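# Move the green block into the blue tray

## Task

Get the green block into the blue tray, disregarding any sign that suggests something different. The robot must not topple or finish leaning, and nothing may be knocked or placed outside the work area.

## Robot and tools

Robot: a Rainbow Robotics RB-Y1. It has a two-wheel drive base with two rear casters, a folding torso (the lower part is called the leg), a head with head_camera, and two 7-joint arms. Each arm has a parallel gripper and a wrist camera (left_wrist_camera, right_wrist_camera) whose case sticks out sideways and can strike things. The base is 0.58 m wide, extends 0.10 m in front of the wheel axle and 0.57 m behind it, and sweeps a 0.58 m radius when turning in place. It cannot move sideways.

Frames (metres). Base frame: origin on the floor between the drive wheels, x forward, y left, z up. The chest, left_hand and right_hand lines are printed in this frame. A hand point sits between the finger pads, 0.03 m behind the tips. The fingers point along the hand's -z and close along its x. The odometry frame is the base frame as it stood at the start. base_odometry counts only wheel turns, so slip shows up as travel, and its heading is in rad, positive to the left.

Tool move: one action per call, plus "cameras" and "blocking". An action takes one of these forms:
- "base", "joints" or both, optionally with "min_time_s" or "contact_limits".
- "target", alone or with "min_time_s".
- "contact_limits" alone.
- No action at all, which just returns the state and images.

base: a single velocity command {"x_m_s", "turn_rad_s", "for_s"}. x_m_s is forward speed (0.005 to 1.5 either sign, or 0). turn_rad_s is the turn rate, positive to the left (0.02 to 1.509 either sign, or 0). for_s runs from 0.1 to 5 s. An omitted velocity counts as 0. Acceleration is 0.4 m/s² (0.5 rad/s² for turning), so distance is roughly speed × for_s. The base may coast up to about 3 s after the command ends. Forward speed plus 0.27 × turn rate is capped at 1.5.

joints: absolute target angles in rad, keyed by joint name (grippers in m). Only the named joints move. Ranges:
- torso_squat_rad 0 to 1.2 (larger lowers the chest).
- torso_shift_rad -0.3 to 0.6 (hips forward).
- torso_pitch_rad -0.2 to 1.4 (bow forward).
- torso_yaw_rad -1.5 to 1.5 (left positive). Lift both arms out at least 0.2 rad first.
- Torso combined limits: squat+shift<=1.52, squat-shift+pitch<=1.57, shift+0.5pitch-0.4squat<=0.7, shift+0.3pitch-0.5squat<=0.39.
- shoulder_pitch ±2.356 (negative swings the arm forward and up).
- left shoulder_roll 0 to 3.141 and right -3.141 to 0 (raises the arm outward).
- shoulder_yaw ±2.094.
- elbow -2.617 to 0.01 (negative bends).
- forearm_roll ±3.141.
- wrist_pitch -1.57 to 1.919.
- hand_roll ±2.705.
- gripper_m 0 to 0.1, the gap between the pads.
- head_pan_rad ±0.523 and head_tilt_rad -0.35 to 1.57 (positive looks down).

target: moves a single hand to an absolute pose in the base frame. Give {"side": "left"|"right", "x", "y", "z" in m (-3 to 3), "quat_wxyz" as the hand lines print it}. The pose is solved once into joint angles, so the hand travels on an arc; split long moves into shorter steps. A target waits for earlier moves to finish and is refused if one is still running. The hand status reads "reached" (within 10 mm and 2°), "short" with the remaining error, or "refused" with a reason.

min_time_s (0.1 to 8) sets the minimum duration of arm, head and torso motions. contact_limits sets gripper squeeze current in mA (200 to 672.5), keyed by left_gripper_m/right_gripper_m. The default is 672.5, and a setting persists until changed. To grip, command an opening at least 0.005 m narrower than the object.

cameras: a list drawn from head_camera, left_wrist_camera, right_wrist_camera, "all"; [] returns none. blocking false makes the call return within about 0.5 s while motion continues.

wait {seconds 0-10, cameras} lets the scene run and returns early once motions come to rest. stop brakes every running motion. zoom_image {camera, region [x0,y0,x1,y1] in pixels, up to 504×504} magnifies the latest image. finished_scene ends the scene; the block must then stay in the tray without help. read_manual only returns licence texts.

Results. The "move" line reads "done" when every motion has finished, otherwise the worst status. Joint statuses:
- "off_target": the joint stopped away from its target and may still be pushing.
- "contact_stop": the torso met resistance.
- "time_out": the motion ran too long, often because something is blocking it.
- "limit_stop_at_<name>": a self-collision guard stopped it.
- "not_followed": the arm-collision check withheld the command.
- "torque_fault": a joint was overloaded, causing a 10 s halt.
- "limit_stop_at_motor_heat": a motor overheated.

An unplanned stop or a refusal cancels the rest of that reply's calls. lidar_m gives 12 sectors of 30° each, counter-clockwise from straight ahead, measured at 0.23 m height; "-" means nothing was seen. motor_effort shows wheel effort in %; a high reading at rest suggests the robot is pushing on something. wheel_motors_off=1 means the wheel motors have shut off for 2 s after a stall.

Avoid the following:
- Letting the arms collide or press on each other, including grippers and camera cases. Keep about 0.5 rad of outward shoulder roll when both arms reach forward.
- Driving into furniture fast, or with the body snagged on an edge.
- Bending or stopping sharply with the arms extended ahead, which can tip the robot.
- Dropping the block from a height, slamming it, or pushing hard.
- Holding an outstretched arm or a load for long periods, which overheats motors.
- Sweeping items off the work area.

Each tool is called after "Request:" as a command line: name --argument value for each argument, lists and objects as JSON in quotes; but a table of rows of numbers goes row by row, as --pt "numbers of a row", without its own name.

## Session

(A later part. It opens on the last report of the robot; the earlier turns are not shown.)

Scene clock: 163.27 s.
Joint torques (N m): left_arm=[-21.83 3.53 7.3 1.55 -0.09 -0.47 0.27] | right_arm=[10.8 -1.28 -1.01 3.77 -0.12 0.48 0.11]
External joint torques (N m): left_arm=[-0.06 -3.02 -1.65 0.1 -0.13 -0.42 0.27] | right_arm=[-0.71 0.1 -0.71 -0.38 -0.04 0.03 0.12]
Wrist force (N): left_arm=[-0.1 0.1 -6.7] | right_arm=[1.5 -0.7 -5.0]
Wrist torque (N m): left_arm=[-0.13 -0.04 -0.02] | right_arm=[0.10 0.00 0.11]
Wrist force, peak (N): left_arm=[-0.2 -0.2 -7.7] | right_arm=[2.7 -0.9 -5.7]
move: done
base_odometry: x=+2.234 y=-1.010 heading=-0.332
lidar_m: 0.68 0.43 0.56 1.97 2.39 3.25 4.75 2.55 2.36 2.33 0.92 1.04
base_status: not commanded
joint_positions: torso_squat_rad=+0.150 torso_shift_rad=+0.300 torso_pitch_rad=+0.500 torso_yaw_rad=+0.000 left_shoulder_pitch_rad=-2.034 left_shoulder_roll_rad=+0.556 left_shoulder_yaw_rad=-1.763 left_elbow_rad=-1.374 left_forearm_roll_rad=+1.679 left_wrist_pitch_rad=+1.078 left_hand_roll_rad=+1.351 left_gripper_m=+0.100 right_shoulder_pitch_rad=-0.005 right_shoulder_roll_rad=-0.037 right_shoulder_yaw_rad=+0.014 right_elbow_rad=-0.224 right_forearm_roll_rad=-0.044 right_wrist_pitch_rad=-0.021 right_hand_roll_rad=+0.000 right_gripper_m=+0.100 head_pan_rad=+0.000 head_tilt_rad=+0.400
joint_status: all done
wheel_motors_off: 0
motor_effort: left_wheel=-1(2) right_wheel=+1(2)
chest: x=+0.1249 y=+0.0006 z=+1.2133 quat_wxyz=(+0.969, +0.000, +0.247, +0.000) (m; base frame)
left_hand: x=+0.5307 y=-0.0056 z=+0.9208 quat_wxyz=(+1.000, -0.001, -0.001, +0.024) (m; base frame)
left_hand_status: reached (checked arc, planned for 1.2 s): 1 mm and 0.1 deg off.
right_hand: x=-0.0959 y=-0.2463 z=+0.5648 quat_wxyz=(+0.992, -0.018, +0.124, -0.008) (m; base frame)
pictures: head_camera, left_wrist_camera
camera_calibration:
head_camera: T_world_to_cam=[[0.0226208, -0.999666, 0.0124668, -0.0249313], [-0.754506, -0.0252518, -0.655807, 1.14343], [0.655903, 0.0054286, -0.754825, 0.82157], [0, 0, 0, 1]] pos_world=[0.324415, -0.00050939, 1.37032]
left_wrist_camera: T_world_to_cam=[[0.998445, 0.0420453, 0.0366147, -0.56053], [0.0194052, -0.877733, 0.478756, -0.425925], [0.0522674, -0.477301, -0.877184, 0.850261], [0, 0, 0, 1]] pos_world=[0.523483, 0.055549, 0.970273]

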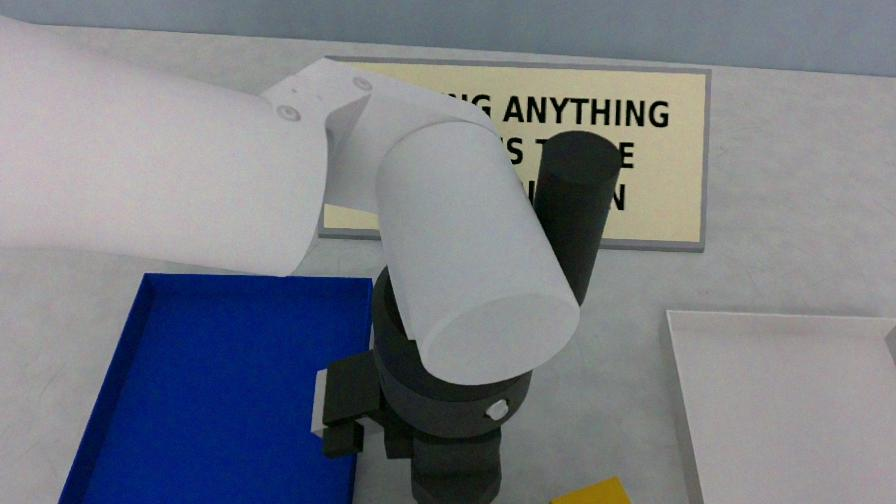

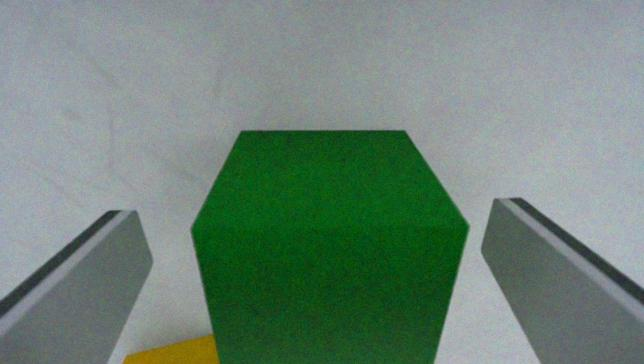

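Request:
move --target '{"side": "left", "x": 0.532, "y": -0.007, "z": 0.907, "quat_wxyz": [0.9997, 0, 0, 0.024]}' --min_time_s 0.7

Request:
move --joints '{"left_gripper_m": 0.038}' --contact_limits '{"left_gripper_m": 400}' --cameras '["left_wrist_camera"]'

Request:
move --target '{"side": "left", "x": 0.532, "y": -0.007, "z": 0.985, "quat_wxyz": [0.9997, 0, 0, 0.024]}' --min_time_s 1 --cameras '["left_wrist_camera", "head_camera"]'

Scene clock: 170.90 s.
Joint torques (N m): left_arm=[-21.39 3.91 7.6 1.23 0.02 -0.41 -0.25] | right_arm=[10.75 -1.56 -0.76 3.77 -0.18 0.48 0.19]
External joint torques (N m): left_arm=[0.43 -2.53 -1.17 -0.15 -0.03 -0.36 -0.25] | right_arm=[-0.76 -0.18 -0.46 -0.38 -0.11 0.02 0.2]
Wrist force (N): left_arm=[-0.7 -0.4 -6.2] | right_arm=[1.9 -1.6 -4.8]
Wrist torque (N m): left_arm=[-0.05 -0.10 0.08] | right_arm=[0.22 0.06 0.10]
Wrist force, peak (N): left_arm=[-0.4 0.0 -7.5] | right_arm=[3.3 -1.1 -5.7]
move: done
base_odometry: x=+2.234 y=-1.010 heading=-0.332
lidar_m: 0.68 0.43 0.57 1.97 2.40 3.25 4.74 2.55 2.37 2.32 0.92 1.03
base_status: not commanded
joint_positions: torso_squat_rad=+0.150 torso_shift_rad=+0.300 torso_pitch_rad=+0.500 torso_yaw_rad=+0.000 left_shoulder_pitch_rad=-2.009 left_shoulder_roll_rad=+0.531 left_shoulder_yaw_rad=-1.772 left_elbow_rad=-1.335 left_forearm_roll_rad=+1.670 left_wrist_pitch_rad=+1.062 left_hand_roll_rad=+1.338 left_gripper_m=+0.100 right_shoulder_pitch_rad=-0.005 right_shoulder_roll_rad=-0.037 right_shoulder_yaw_rad=+0.014 right_elbow_rad=-0.224 right_forearm_roll_rad=-0.044 right_wrist_pitch_rad=-0.021 right_hand_roll_rad=+0.000 right_gripper_m=+0.100 head_pan_rad=+0.000 head_tilt_rad=+0.400
joint_status: all done
wheel_motors_off: 0
motor_effort: left_wheel=-1(2) right_wheel=+1(3)
chest: x=+0.1249 y=+0.0006 z=+1.2133 quat_wxyz=(+0.969, +0.000, +0.247, +0.000) (m; base frame)
left_hand: x=+0.5317 y=-0.0067 z=+0.9079 quat_wxyz=(+1.000, +0.000, -0.001, +0.024) (m; base frame)
left_hand_status: reached (checked arc, planned for 0.7 s): 1 mm and 0.1 deg off.
right_hand: x=-0.0959 y=-0.2463 z=+0.5648 quat_wxyz=(+0.992, -0.018, +0.124, -0.008) (m; base frame)
pictures: none

Scene clock: 172.13 s.
Joint torques (N m): left_arm=[-21.03 3.59 7.65 1.33 -0.06 -0.39 -0.51] | right_arm=[10.83 -1.51 -0.66 3.73 -0.22 0.53 0.1]
External joint torques (N m): left_arm=[0.79 -2.85 -1.12 -0.05 -0.1 -0.34 -0.51] | right_arm=[-0.69 -0.14 -0.36 -0.41 -0.15 0.08 0.11]
Wrist force (N): left_arm=[-0.5 0.2 -6.4] | right_arm=[1.9 -0.8 -5.4]
Wrist torque (N m): left_arm=[-0.11 -0.14 0.08] | right_arm=[0.08 0.10 0.07]
Wrist force, peak (N): left_arm=[-0.9 -0.6 -7.0] | right_arm=[2.6 -1.0 -6.0]
move: off_target
base_odometry: x=+2.234 y=-1.010 heading=-0.332
lidar_m: 0.68 0.43 0.57 1.96 2.39 3.25 4.75 2.56 2.37 2.32 0.93 1.04
base_status: not commanded
joint_positions: torso_squat_rad=+0.150 torso_shift_rad=+0.300 torso_pitch_rad=+0.500 torso_yaw_rad=+0.000 left_shoulder_pitch_rad=-2.009 left_shoulder_roll_rad=+0.531 left_shoulder_yaw_rad=-1.772 left_elbow_rad=-1.335 left_forearm_roll_rad=+1.670 left_wrist_pitch_rad=+1.062 left_hand_roll_rad=+1.338 left_gripper_m=+0.050 right_shoulder_pitch_rad=-0.005 right_shoulder_roll_rad=-0.037 right_shoulder_yaw_rad=+0.014 right_elbow_rad=-0.224 right_forearm_roll_rad=-0.044 right_wrist_pitch_rad=-0.021 right_hand_roll_rad=+0.000 right_gripper_m=+0.100 head_pan_rad=+0.000 head_tilt_rad=+0.400
joint_status: left_gripper_m off_target (ended at +0.050, target +0.038)
wheel_motors_off: 0
motor_effort: left_wheel=-2(2) right_wheel=+1(3)
contact_limits: left_gripper_m 400 mA
chest: x=+0.1249 y=+0.0006 z=+1.2133 quat_wxyz=(+0.969, +0.000, +0.247, +0.000) (m; base frame)
left_hand: x=+0.5318 y=-0.0067 z=+0.9079 quat_wxyz=(+1.000, +0.000, -0.001, +0.024) (m; base frame)
right_hand: x=-0.0959 y=-0.2463 z=+0.5648 quat_wxyz=(+0.992, -0.018, +0.124, -0.008) (m; base frame)
pictures: left_wrist_camera
camera_calibration:
left_wrist_camera: T_world_to_cam=[[0.998475, 0.0419476, 0.0358823, -0.560422], [0.0197, -0.878008, 0.478241, -0.420431], [0.051566, -0.476805, -0.877495, 0.839093], [0, 0, 0, 1]] pos_world=[0.524581, 0.0544504, 0.957476]

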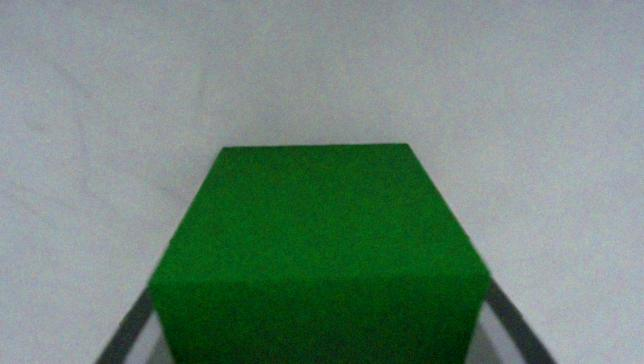

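Scene clock: 173.47 s.
Joint torques (N m): left_arm=[-22.99 7.68 9.4 1.04 0.39 0.05 0.39] | right_arm=[10.93 -1.32 -0.91 3.79 -0.14 0.48 0.14]
External joint torques (N m): left_arm=[-1.26 0.68 -0.05 -0.99 0.34 0.1 0.39] | right_arm=[-0.59 0.06 -0.61 -0.36 -0.06 0.03 0.16]
Wrist force (N): left_arm=[-0.9 -0.4 -7.8] | right_arm=[2.6 -1.1 -5.2]
Wrist torque (N m): left_arm=[-0.07 -0.12 0.01] | right_arm=[0.13 0.15 0.11]
Wrist force, peak (N): left_arm=[-0.8 -0.1 -8.3] | right_arm=[1.9 -1.3 -5.6]
move: done
base_odometry: x=+2.234 y=-1.010 heading=-0.332
lidar_m: 0.69 0.43 0.57 1.97 2.38 3.24 4.75 2.55 2.37 2.33 0.92 1.03
base_status: not commanded
joint_positions: torso_squat_rad=+0.150 torso_shift_rad=+0.300 torso_pitch_rad=+0.500 torso_yaw_rad=+0.000 left_shoulder_pitch_rad=-2.147 left_shoulder_roll_rad=+0.631 left_shoulder_yaw_rad=-1.703 left_elbow_rad=-1.453 left_forearm_roll_rad=+1.761 left_wrist_pitch_rad=+1.182 left_hand_roll_rad=+1.352 left_gripper_m=+0.050 right_shoulder_pitch_rad=-0.005 right_shoulder_roll_rad=-0.037 right_shoulder_yaw_rad=+0.014 right_elbow_rad=-0.224 right_forearm_roll_rad=-0.044 right_wrist_pitch_rad=-0.021 right_hand_roll_rad=+0.000 right_gripper_m=+0.100 head_pan_rad=+0.000 head_tilt_rad=+0.400
joint_status: all done
wheel_motors_off: 0
motor_effort: left_wheel=-1(2) right_wheel=+2(2)
contact_limits: left_gripper_m 400 mA
chest: x=+0.1249 y=+0.0006 z=+1.2133 quat_wxyz=(+0.969, +0.000, +0.247, +0.000) (m; base frame)
left_hand: x=+0.5321 y=-0.0074 z=+0.9843 quat_wxyz=(+1.000, +0.000, +0.000, +0.024) (m; base frame)
left_hand_status: reached (checked arc, planned for 1.0 s): 1 mm and 0.1 deg off.
right_hand: x=-0.0959 y=-0.2463 z=+0.5648 quat_wxyz=(+0.992, -0.018, +0.124, -0.008) (m; base frame)
pictures: head_camera, left_wrist_camera
camera_calibration:
head_camera: T_world_to_cam=[[0.0226208, -0.999666, 0.0124668, -0.0249313], [-0.754506, -0.0252518, -0.655807, 1.14343], [0.655903, 0.0054286, -0.754825, 0.82157], [0, 0, 0, 1]] pos_world=[0.324415, -0.00050939, 1.37032]
left_wrist_camera: T_world_to_cam=[[0.998566, 0.0409197, 0.0345267, -0.562221], [0.0194885, -0.87844, 0.477455, -0.456643], [0.0498669, -0.476097, -0.877978, 0.907134], [0, 0, 0, 1]] pos_world=[0.525078, 0.0537559, 1.03388]

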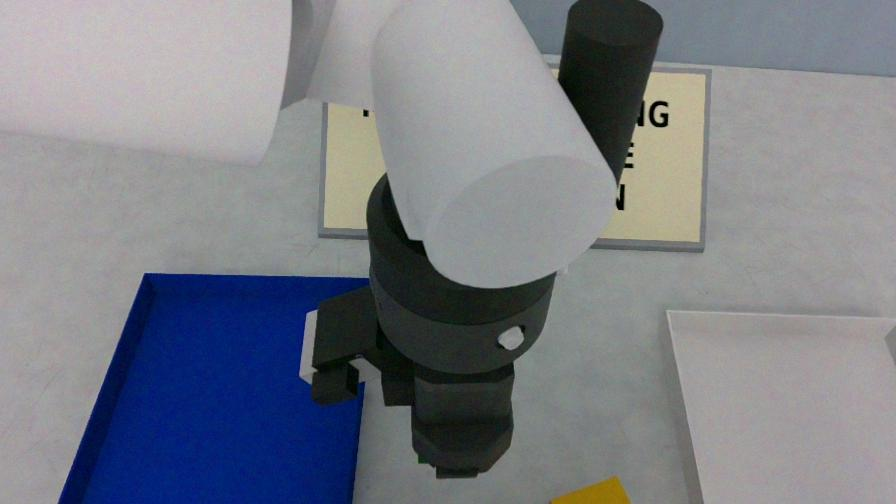

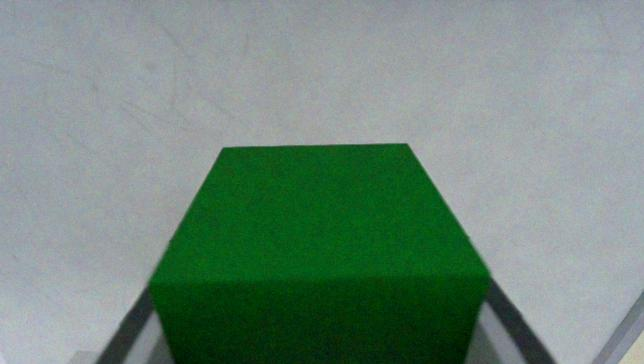

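Request:
move --target '{"side": "left", "x": 0.57, "y": 0.168, "z": 0.99, "quat_wxyz": [1, 0, 0, 0]}' --min_time_s 1.5 --cameras '["left_wrist_camera", "head_camera"]'

Request:
move --target '{"side": "left", "x": 0.57, "y": 0.168, "z": 0.925, "quat_wxyz": [1, 0, 0, 0]}' --min_time_s 1.2 --cameras '["left_wrist_camera", "head_camera"]'

Scene clock: 182.60 s.
Joint torques (N m): left_arm=[-21.22 6.75 8.14 1.15 0.21 -0.27 -0.26] | right_arm=[11.1 -1.26 -0.85 3.71 -0.19 0.51 0.1]
External joint torques (N m): left_arm=[-0.98 0.24 -1.37 -0.93 0.18 -0.21 -0.26] | right_arm=[-0.42 0.12 -0.56 -0.43 -0.12 0.05 0.11]
Wrist force (N): left_arm=[-1.1 0.3 -7.7] | right_arm=[1.9 -0.2 -4.8]
Wrist torque (N m): left_arm=[-0.09 -0.16 0.08] | right_arm=[0.01 0.06 0.07]
Wrist force, peak (N): left_arm=[-0.8 -0.6 -8.5] | right_arm=[2.1 -1.1 -5.8]
move: done
base_odometry: x=+2.234 y=-1.010 heading=-0.332
lidar_m: 0.67 0.42 0.56 1.97 2.39 3.24 4.75 2.55 2.37 2.33 0.93 1.03
base_status: not commanded
joint_positions: torso_squat_rad=+0.150 torso_shift_rad=+0.300 torso_pitch_rad=+0.500 torso_yaw_rad=+0.000 left_shoulder_pitch_rad=-2.072 left_shoulder_roll_rad=+1.103 left_shoulder_yaw_rad=-1.763 left_elbow_rad=-1.603 left_forearm_roll_rad=+1.763 left_wrist_pitch_rad=+1.139 left_hand_roll_rad=+0.958 left_gripper_m=+0.050 right_shoulder_pitch_rad=-0.005 right_shoulder_roll_rad=-0.037 right_shoulder_yaw_rad=+0.014 right_elbow_rad=-0.224 right_forearm_roll_rad=-0.044 right_wrist_pitch_rad=-0.021 right_hand_roll_rad=+0.000 right_gripper_m=+0.100 head_pan_rad=+0.000 head_tilt_rad=+0.400
joint_status: all done
wheel_motors_off: 0
motor_effort: left_wheel=-2(2) right_wheel=+1(4)
contact_limits: left_gripper_m 400 mA
chest: x=+0.1249 y=+0.0006 z=+1.2133 quat_wxyz=(+0.969, +0.000, +0.247, +0.000) (m; base frame)
left_hand: x=+0.5701 y=+0.1678 z=+0.9902 quat_wxyz=(+1.000, +0.000, -0.001, +0.000) (m; base frame)
left_hand_status: reached (checked arc, planned for 1.5 s): 0 mm and 0.1 deg off.
right_hand: x=-0.0959 y=-0.2463 z=+0.5648 quat_wxyz=(+0.992, -0.018, +0.124, -0.008) (m; base frame)
pictures: head_camera, left_wrist_camera
camera_calibration:
head_camera: T_world_to_cam=[[0.0226208, -0.999666, 0.0124668, -0.0249313], [-0.754506, -0.0252518, -0.655807, 1.14343], [0.655903, 0.0054286, -0.754825, 0.82157], [0, 0, 0, 1]] pos_world=[0.324415, -0.00050939, 1.37032]
left_wrist_camera: T_world_to_cam=[[0.999342, -0.00610991, 0.0357452, -0.601272], [-0.0224618, -0.878142, 0.477872, -0.282868], [0.0284697, -0.47836, -0.877702, 1.00616], [0, 0, 0, 1]] pos_world=[0.565878, 0.229235, 1.03978]

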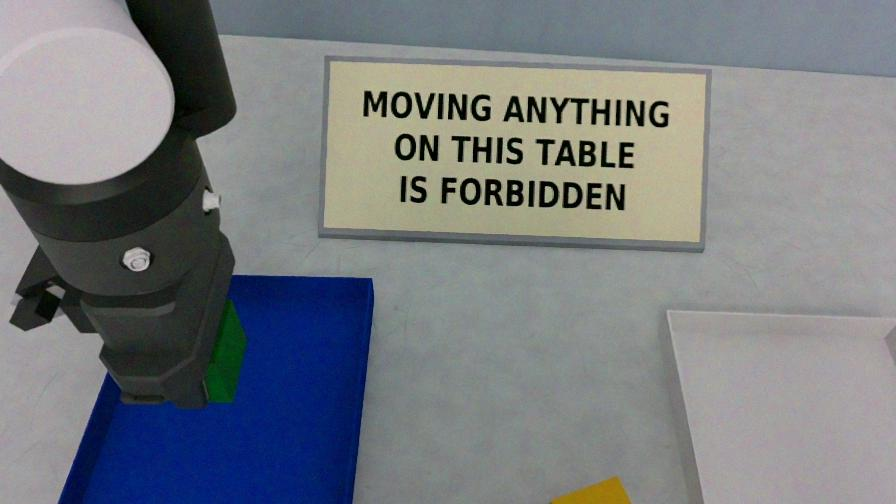

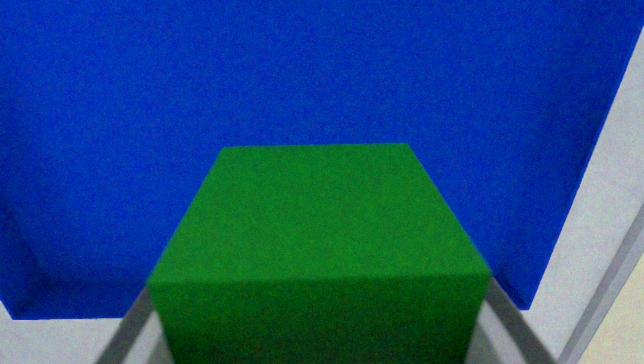

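Scene clock: 184.13 s.
Joint torques (N m): left_arm=[-20.98 4.81 8.05 1.61 -0.15 -0.15 0.49] | right_arm=[10.83 -1.36 -1.19 3.76 -0.22 0.54 0.09]
External joint torques (N m): left_arm=[-0.39 -2.43 -0.87 0.02 -0.18 -0.09 0.49] | right_arm=[-0.68 0.02 -0.89 -0.39 -0.14 0.09 0.1]
Wrist force (N): left_arm=[-1.3 -0.2 -7.9] | right_arm=[1.8 -0.7 -6.1]
Wrist torque (N m): left_arm=[-0.03 -0.14 0.04] | right_arm=[0.08 0.04 0.10]
Wrist force, peak (N): left_arm=[-0.9 0.6 -8.2] | right_arm=[1.8 -0.7 -6.1]
move: done
base_odometry: x=+2.234 y=-1.010 heading=-0.332
lidar_m: 0.68 0.42 0.57 1.97 2.39 3.24 4.75 2.55 2.37 2.32 0.92 1.03
base_status: not commanded
joint_positions: torso_squat_rad=+0.150 torso_shift_rad=+0.300 torso_pitch_rad=+0.500 torso_yaw_rad=+0.000 left_shoulder_pitch_rad=-1.953 left_shoulder_roll_rad=+1.014 left_shoulder_yaw_rad=-1.807 left_elbow_rad=-1.520 left_forearm_roll_rad=+1.692 left_wrist_pitch_rad=+1.014 left_hand_roll_rad=+0.962 left_gripper_m=+0.050 right_shoulder_pitch_rad=-0.005 right_shoulder_roll_rad=-0.037 right_shoulder_yaw_rad=+0.014 right_elbow_rad=-0.224 right_forearm_roll_rad=-0.044 right_wrist_pitch_rad=-0.021 right_hand_roll_rad=+0.000 right_gripper_m=+0.100 head_pan_rad=+0.000 head_tilt_rad=+0.400
joint_status: all done
wheel_motors_off: 0
motor_effort: left_wheel=-2(2) right_wheel=+2(3)
contact_limits: left_gripper_m 400 mA
chest: x=+0.1249 y=+0.0006 z=+1.2133 quat_wxyz=(+0.969, +0.000, +0.247, +0.000) (m; base frame)
left_hand: x=+0.5696 y=+0.1681 z=+0.9257 quat_wxyz=(+1.000, +0.000, -0.001, +0.000) (m; base frame)
left_hand_status: reached (checked arc, planned for 1.2 s): 1 mm and 0.1 deg off.
right_hand: x=-0.0959 y=-0.2463 z=+0.5648 quat_wxyz=(+0.992, -0.018, +0.124, -0.008) (m; base frame)
pictures: head_camera, left_wrist_camera
camera_calibration:
head_camera: T_world_to_cam=[[0.0226208, -0.999666, 0.0124668, -0.0249313], [-0.754506, -0.0252518, -0.655807, 1.14343], [0.655903, 0.0054286, -0.754825, 0.82157], [0, 0, 0, 1]] pos_world=[0.324415, -0.00050939, 1.37032]
left_wrist_camera: T_world_to_cam=[[0.99931, -0.005928, 0.0366779, -0.5993], [-0.0227543, -0.878043, 0.478041, -0.251818], [0.0293709, -0.478546, -0.877571, 0.949111], [0, 0, 0, 1]] pos_world=[0.56528, 0.229534, 0.975273]

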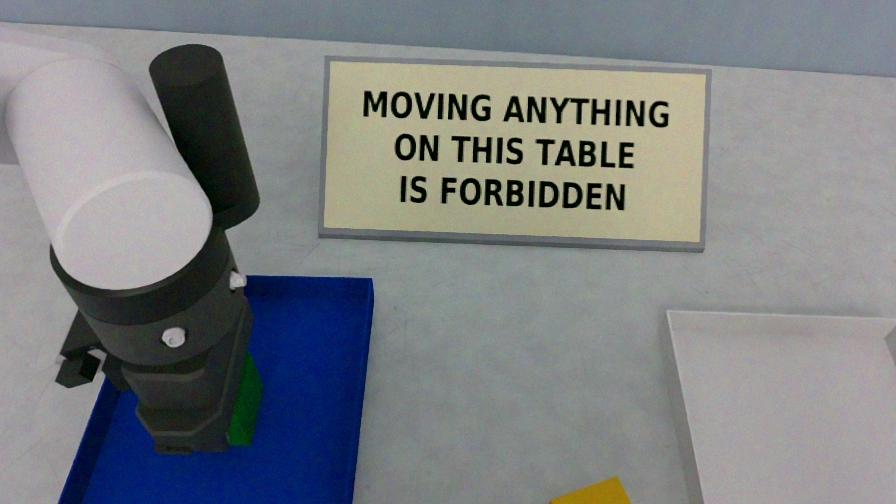

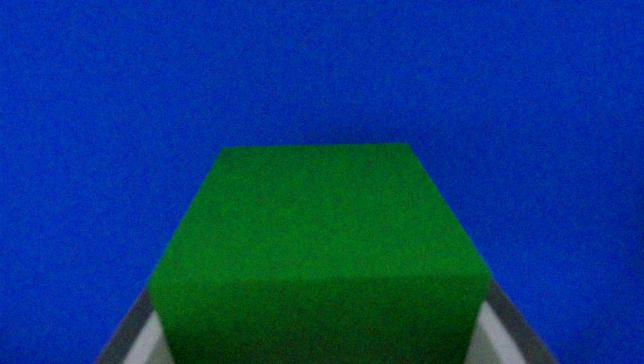

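Request:
move --target '{"side": "left", "x": 0.57, "y": 0.168, "z": 0.912, "quat_wxyz": [1, 0, 0, 0]}' --min_time_s 0.8 --cameras '["left_wrist_camera"]'

Request:
move --joints '{"left_gripper_m": 0.09}' --cameras '["left_wrist_camera"]'

Request:
move --target '{"side": "left", "x": 0.56, "y": 0.18, "z": 1.03, "quat_wxyz": [1, 0, 0, 0]}' --min_time_s 1.2 --cameras '["left_wrist_camera", "head_camera"]'

Scene clock: 191.77 s.
Joint torques (N m): left_arm=[-20.44 5.22 7.47 1.65 -0.23 -0.34 -0.51] | right_arm=[10.93 -1.2 -1.03 3.68 -0.17 0.53 0.07]
External joint torques (N m): left_arm=[0.24 -2.15 -1.3 0.13 -0.26 -0.28 -0.51] | right_arm=[-0.58 0.18 -0.73 -0.46 -0.1 0.08 0.08]
Wrist force (N): left_arm=[-1.3 0.3 -7.3] | right_arm=[2.0 -1.3 -5.2]
Wrist torque (N m): left_arm=[-0.06 -0.18 0.08] | right_arm=[0.16 0.07 0.11]
Wrist force, peak (N): left_arm=[-0.9 0.4 -8.3] | right_arm=[2.9 -1.3 -6.3]
move: done
base_odometry: x=+2.234 y=-1.010 heading=-0.332
lidar_m: 0.68 0.43 0.57 1.97 2.40 3.24 4.74 2.55 2.37 2.33 0.93 1.03
base_status: not commanded
joint_positions: torso_squat_rad=+0.150 torso_shift_rad=+0.300 torso_pitch_rad=+0.500 torso_yaw_rad=+0.000 left_shoulder_pitch_rad=-1.928 left_shoulder_roll_rad=+0.991 left_shoulder_yaw_rad=-1.814 left_elbow_rad=-1.492 left_forearm_roll_rad=+1.683 left_wrist_pitch_rad=+0.992 left_hand_roll_rad=+0.957 left_gripper_m=+0.050 right_shoulder_pitch_rad=-0.005 right_shoulder_roll_rad=-0.037 right_shoulder_yaw_rad=+0.014 right_elbow_rad=-0.224 right_forearm_roll_rad=-0.044 right_wrist_pitch_rad=-0.021 right_hand_roll_rad=+0.000 right_gripper_m=+0.100 head_pan_rad=+0.000 head_tilt_rad=+0.400
joint_status: all done
wheel_motors_off: 0
motor_effort: left_wheel=-2(2) right_wheel=+1(3)
contact_limits: left_gripper_m 400 mA
chest: x=+0.1249 y=+0.0006 z=+1.2133 quat_wxyz=(+0.969, +0.000, +0.247, +0.000) (m; base frame)
left_hand: x=+0.5697 y=+0.1681 z=+0.9128 quat_wxyz=(+1.000, +0.000, +0.000, +0.000) (m; base frame)
left_hand_status: reached (checked arc, planned for 0.8 s): 1 mm and 0.1 deg off.
right_hand: x=-0.0959 y=-0.2463 z=+0.5648 quat_wxyz=(+0.992, -0.018, +0.124, -0.008) (m; base frame)
pictures: left_wrist_camera
camera_calibration:
left_wrist_camera: T_world_to_cam=[[0.999355, -0.00607643, 0.0353852, -0.597772], [-0.0222628, -0.878099, 0.47796, -0.245835], [0.0281675, -0.47844, -0.877668, 0.938539], [0, 0, 0, 1]] pos_world=[0.565478, 0.229535, 0.962378]

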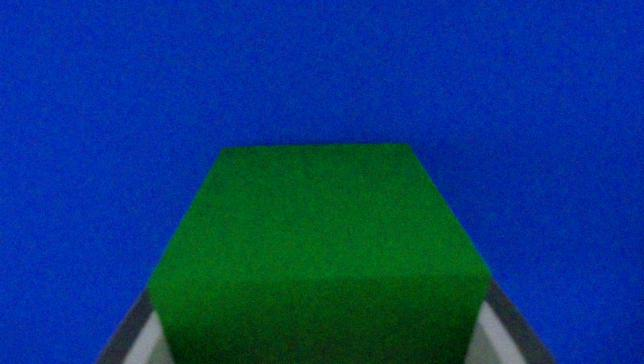

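Scene clock: 192.70 s.
Joint torques (N m): left_arm=[-20.63 4.59 7.7 1.7 -0.29 -0.3 -0.17] | right_arm=[10.98 -1.53 -0.88 3.75 -0.19 0.53 0.14]
External joint torques (N m): left_arm=[0.05 -2.77 -1.06 0.17 -0.32 -0.24 -0.17] | right_arm=[-0.53 -0.15 -0.58 -0.4 -0.12 0.08 0.15]
Wrist force (N): left_arm=[-1.2 -0.2 -6.2] | right_arm=[1.5 -1.2 -4.9]
Wrist torque (N m): left_arm=[-0.03 -0.18 0.09] | right_arm=[0.14 0.00 0.05]
Wrist force, peak (N): left_arm=[-1.1 -0.2 -7.5] | right_arm=[1.4 -1.5 -6.0]
move: done
base_odometry: x=+2.234 y=-1.010 heading=-0.332
lidar_m: 0.68 0.43 0.56 1.97 2.39 3.26 4.75 2.54 2.37 2.33 0.91 1.04
base_status: not commanded
joint_positions: torso_squat_rad=+0.150 torso_shift_rad=+0.300 torso_pitch_rad=+0.500 torso_yaw_rad=+0.000 left_shoulder_pitch_rad=-1.928 left_shoulder_roll_rad=+0.991 left_shoulder_yaw_rad=-1.814 left_elbow_rad=-1.492 left_forearm_roll_rad=+1.683 left_wrist_pitch_rad=+0.992 left_hand_roll_rad=+0.957 left_gripper_m=+0.090 right_shoulder_pitch_rad=-0.005 right_shoulder_roll_rad=-0.037 right_shoulder_yaw_rad=+0.014 right_elbow_rad=-0.224 right_forearm_roll_rad=-0.044 right_wrist_pitch_rad=-0.021 right_hand_roll_rad=+0.000 right_gripper_m=+0.100 head_pan_rad=+0.000 head_tilt_rad=+0.400
joint_status: all done
wheel_motors_off: 0
motor_effort: left_wheel=-2(2) right_wheel=+1(3)
contact_limits: left_gripper_m 400 mA
chest: x=+0.1249 y=+0.0006 z=+1.2133 quat_wxyz=(+0.969, +0.000, +0.247, +0.000) (m; base frame)
left_hand: x=+0.5697 y=+0.1681 z=+0.9128 quat_wxyz=(+1.000, +0.000, +0.000, +0.000) (m; base frame)
right_hand: x=-0.0959 y=-0.2463 z=+0.5648 quat_wxyz=(+0.992, -0.018, +0.124, -0.008) (m; base frame)
pictures: left_wrist_camera
camera_calibration:
left_wrist_camera: T_world_to_cam=[[0.999355, -0.00607643, 0.0353852, -0.597772], [-0.0222628, -0.878099, 0.47796, -0.245835], [0.0281675, -0.47844, -0.877668, 0.938539], [0, 0, 0, 1]] pos_world=[0.565478, 0.229535, 0.962378]

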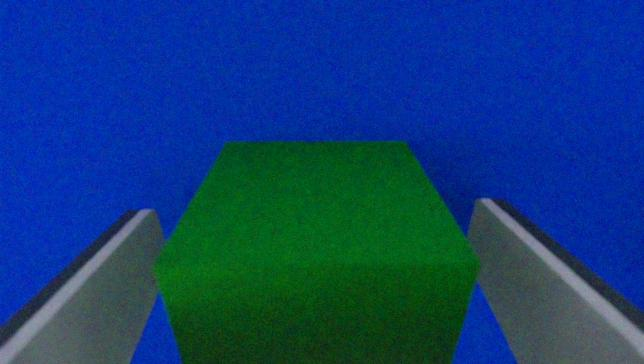

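Scene clock: 194.23 s.
Joint torques (N m): left_arm=[-20.79 6.27 10.48 1.41 -0.07 0.16 -0.34] | right_arm=[10.75 -1.48 -0.93 3.66 -0.16 0.44 0.2]
External joint torques (N m): left_arm=[-1.48 0.55 0.73 -0.94 -0.1 0.21 -0.34] | right_arm=[-0.77 -0.1 -0.64 -0.48 -0.09 -0.01 0.21]
Wrist force (N): left_arm=[-0.6 0.1 -6.6] | right_arm=[1.7 -1.3 -4.7]
Wrist torque (N m): left_arm=[-0.09 -0.10 0.03] | right_arm=[0.15 0.01 0.10]
Wrist force, peak (N): left_arm=[-0.6 0.7 -7.3] | right_arm=[2.6 -0.7 -5.7]
move: done
base_odometry: x=+2.234 y=-1.010 heading=-0.332
lidar_m: 0.68 0.42 0.56 1.97 2.39 3.25 4.74 2.54 2.37 2.31 0.93 1.02
base_status: not commanded
joint_positions: torso_squat_rad=+0.150 torso_shift_rad=+0.300 torso_pitch_rad=+0.500 torso_yaw_rad=+0.000 left_shoulder_pitch_rad=-2.146 left_shoulder_roll_rad=+1.199 left_shoulder_yaw_rad=-1.744 left_elbow_rad=-1.691 left_forearm_roll_rad=+1.803 left_wrist_pitch_rad=+1.211 left_hand_roll_rad=+0.955 left_gripper_m=+0.090 right_shoulder_pitch_rad=-0.005 right_shoulder_roll_rad=-0.037 right_shoulder_yaw_rad=+0.014 right_elbow_rad=-0.224 right_forearm_roll_rad=-0.044 right_wrist_pitch_rad=-0.021 right_hand_roll_rad=+0.000 right_gripper_m=+0.100 head_pan_rad=+0.000 head_tilt_rad=+0.400
joint_status: all done
wheel_motors_off: 0
motor_effort: left_wheel=-1(2) right_wheel=+0(3)
contact_limits: left_gripper_m 400 mA
chest: x=+0.1249 y=+0.0006 z=+1.2133 quat_wxyz=(+0.969, +0.000, +0.247, +0.000) (m; base frame)
left_hand: x=+0.5601 y=+0.1799 z=+1.0298 quat_wxyz=(+1.000, +0.000, +0.000, +0.000) (m; base frame)
left_hand_status: reached (checked arc, planned for 1.2 s): 0 mm and 0.0 deg off.
right_hand: x=-0.0959 y=-0.2463 z=+0.5648 quat_wxyz=(+0.992, -0.018, +0.124, -0.008) (m; base frame)
pictures: head_camera, left_wrist_camera
camera_calibration:
head_camera: T_world_to_cam=[[0.0226208, -0.999666, 0.0124668, -0.0249313], [-0.754506, -0.0252518, -0.655807, 1.14343], [0.655903, 0.0054286, -0.754825, 0.82157], [0, 0, 0, 1]] pos_world=[0.324415, -0.00050939, 1.37032]
left_wrist_camera: T_world_to_cam=[[0.999382, -0.00629692, 0.0345882, -0.591447], [-0.0220693, -0.878199, 0.477785, -0.291589], [0.0273667, -0.478253, -0.877796, 1.04763], [0, 0, 0, 1]] pos_world=[0.555976, 0.241236, 1.07938]

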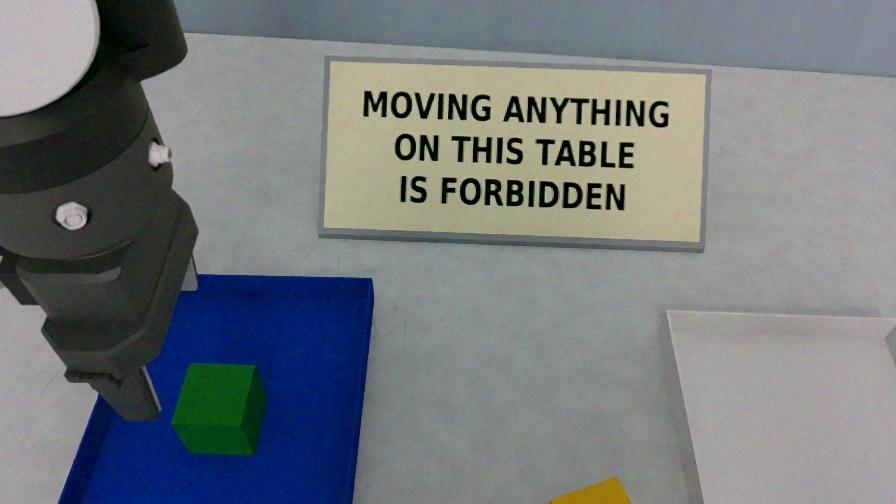

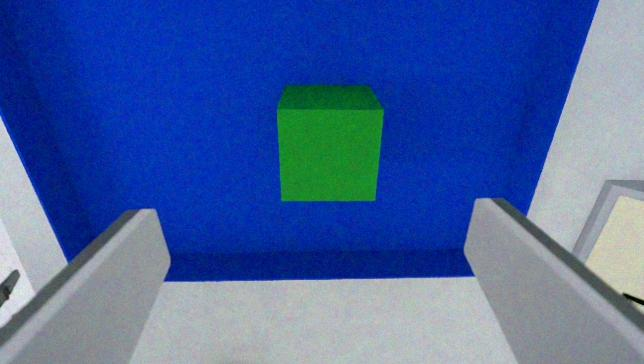

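Request:
finished_scene

The scene is finished: the task was done.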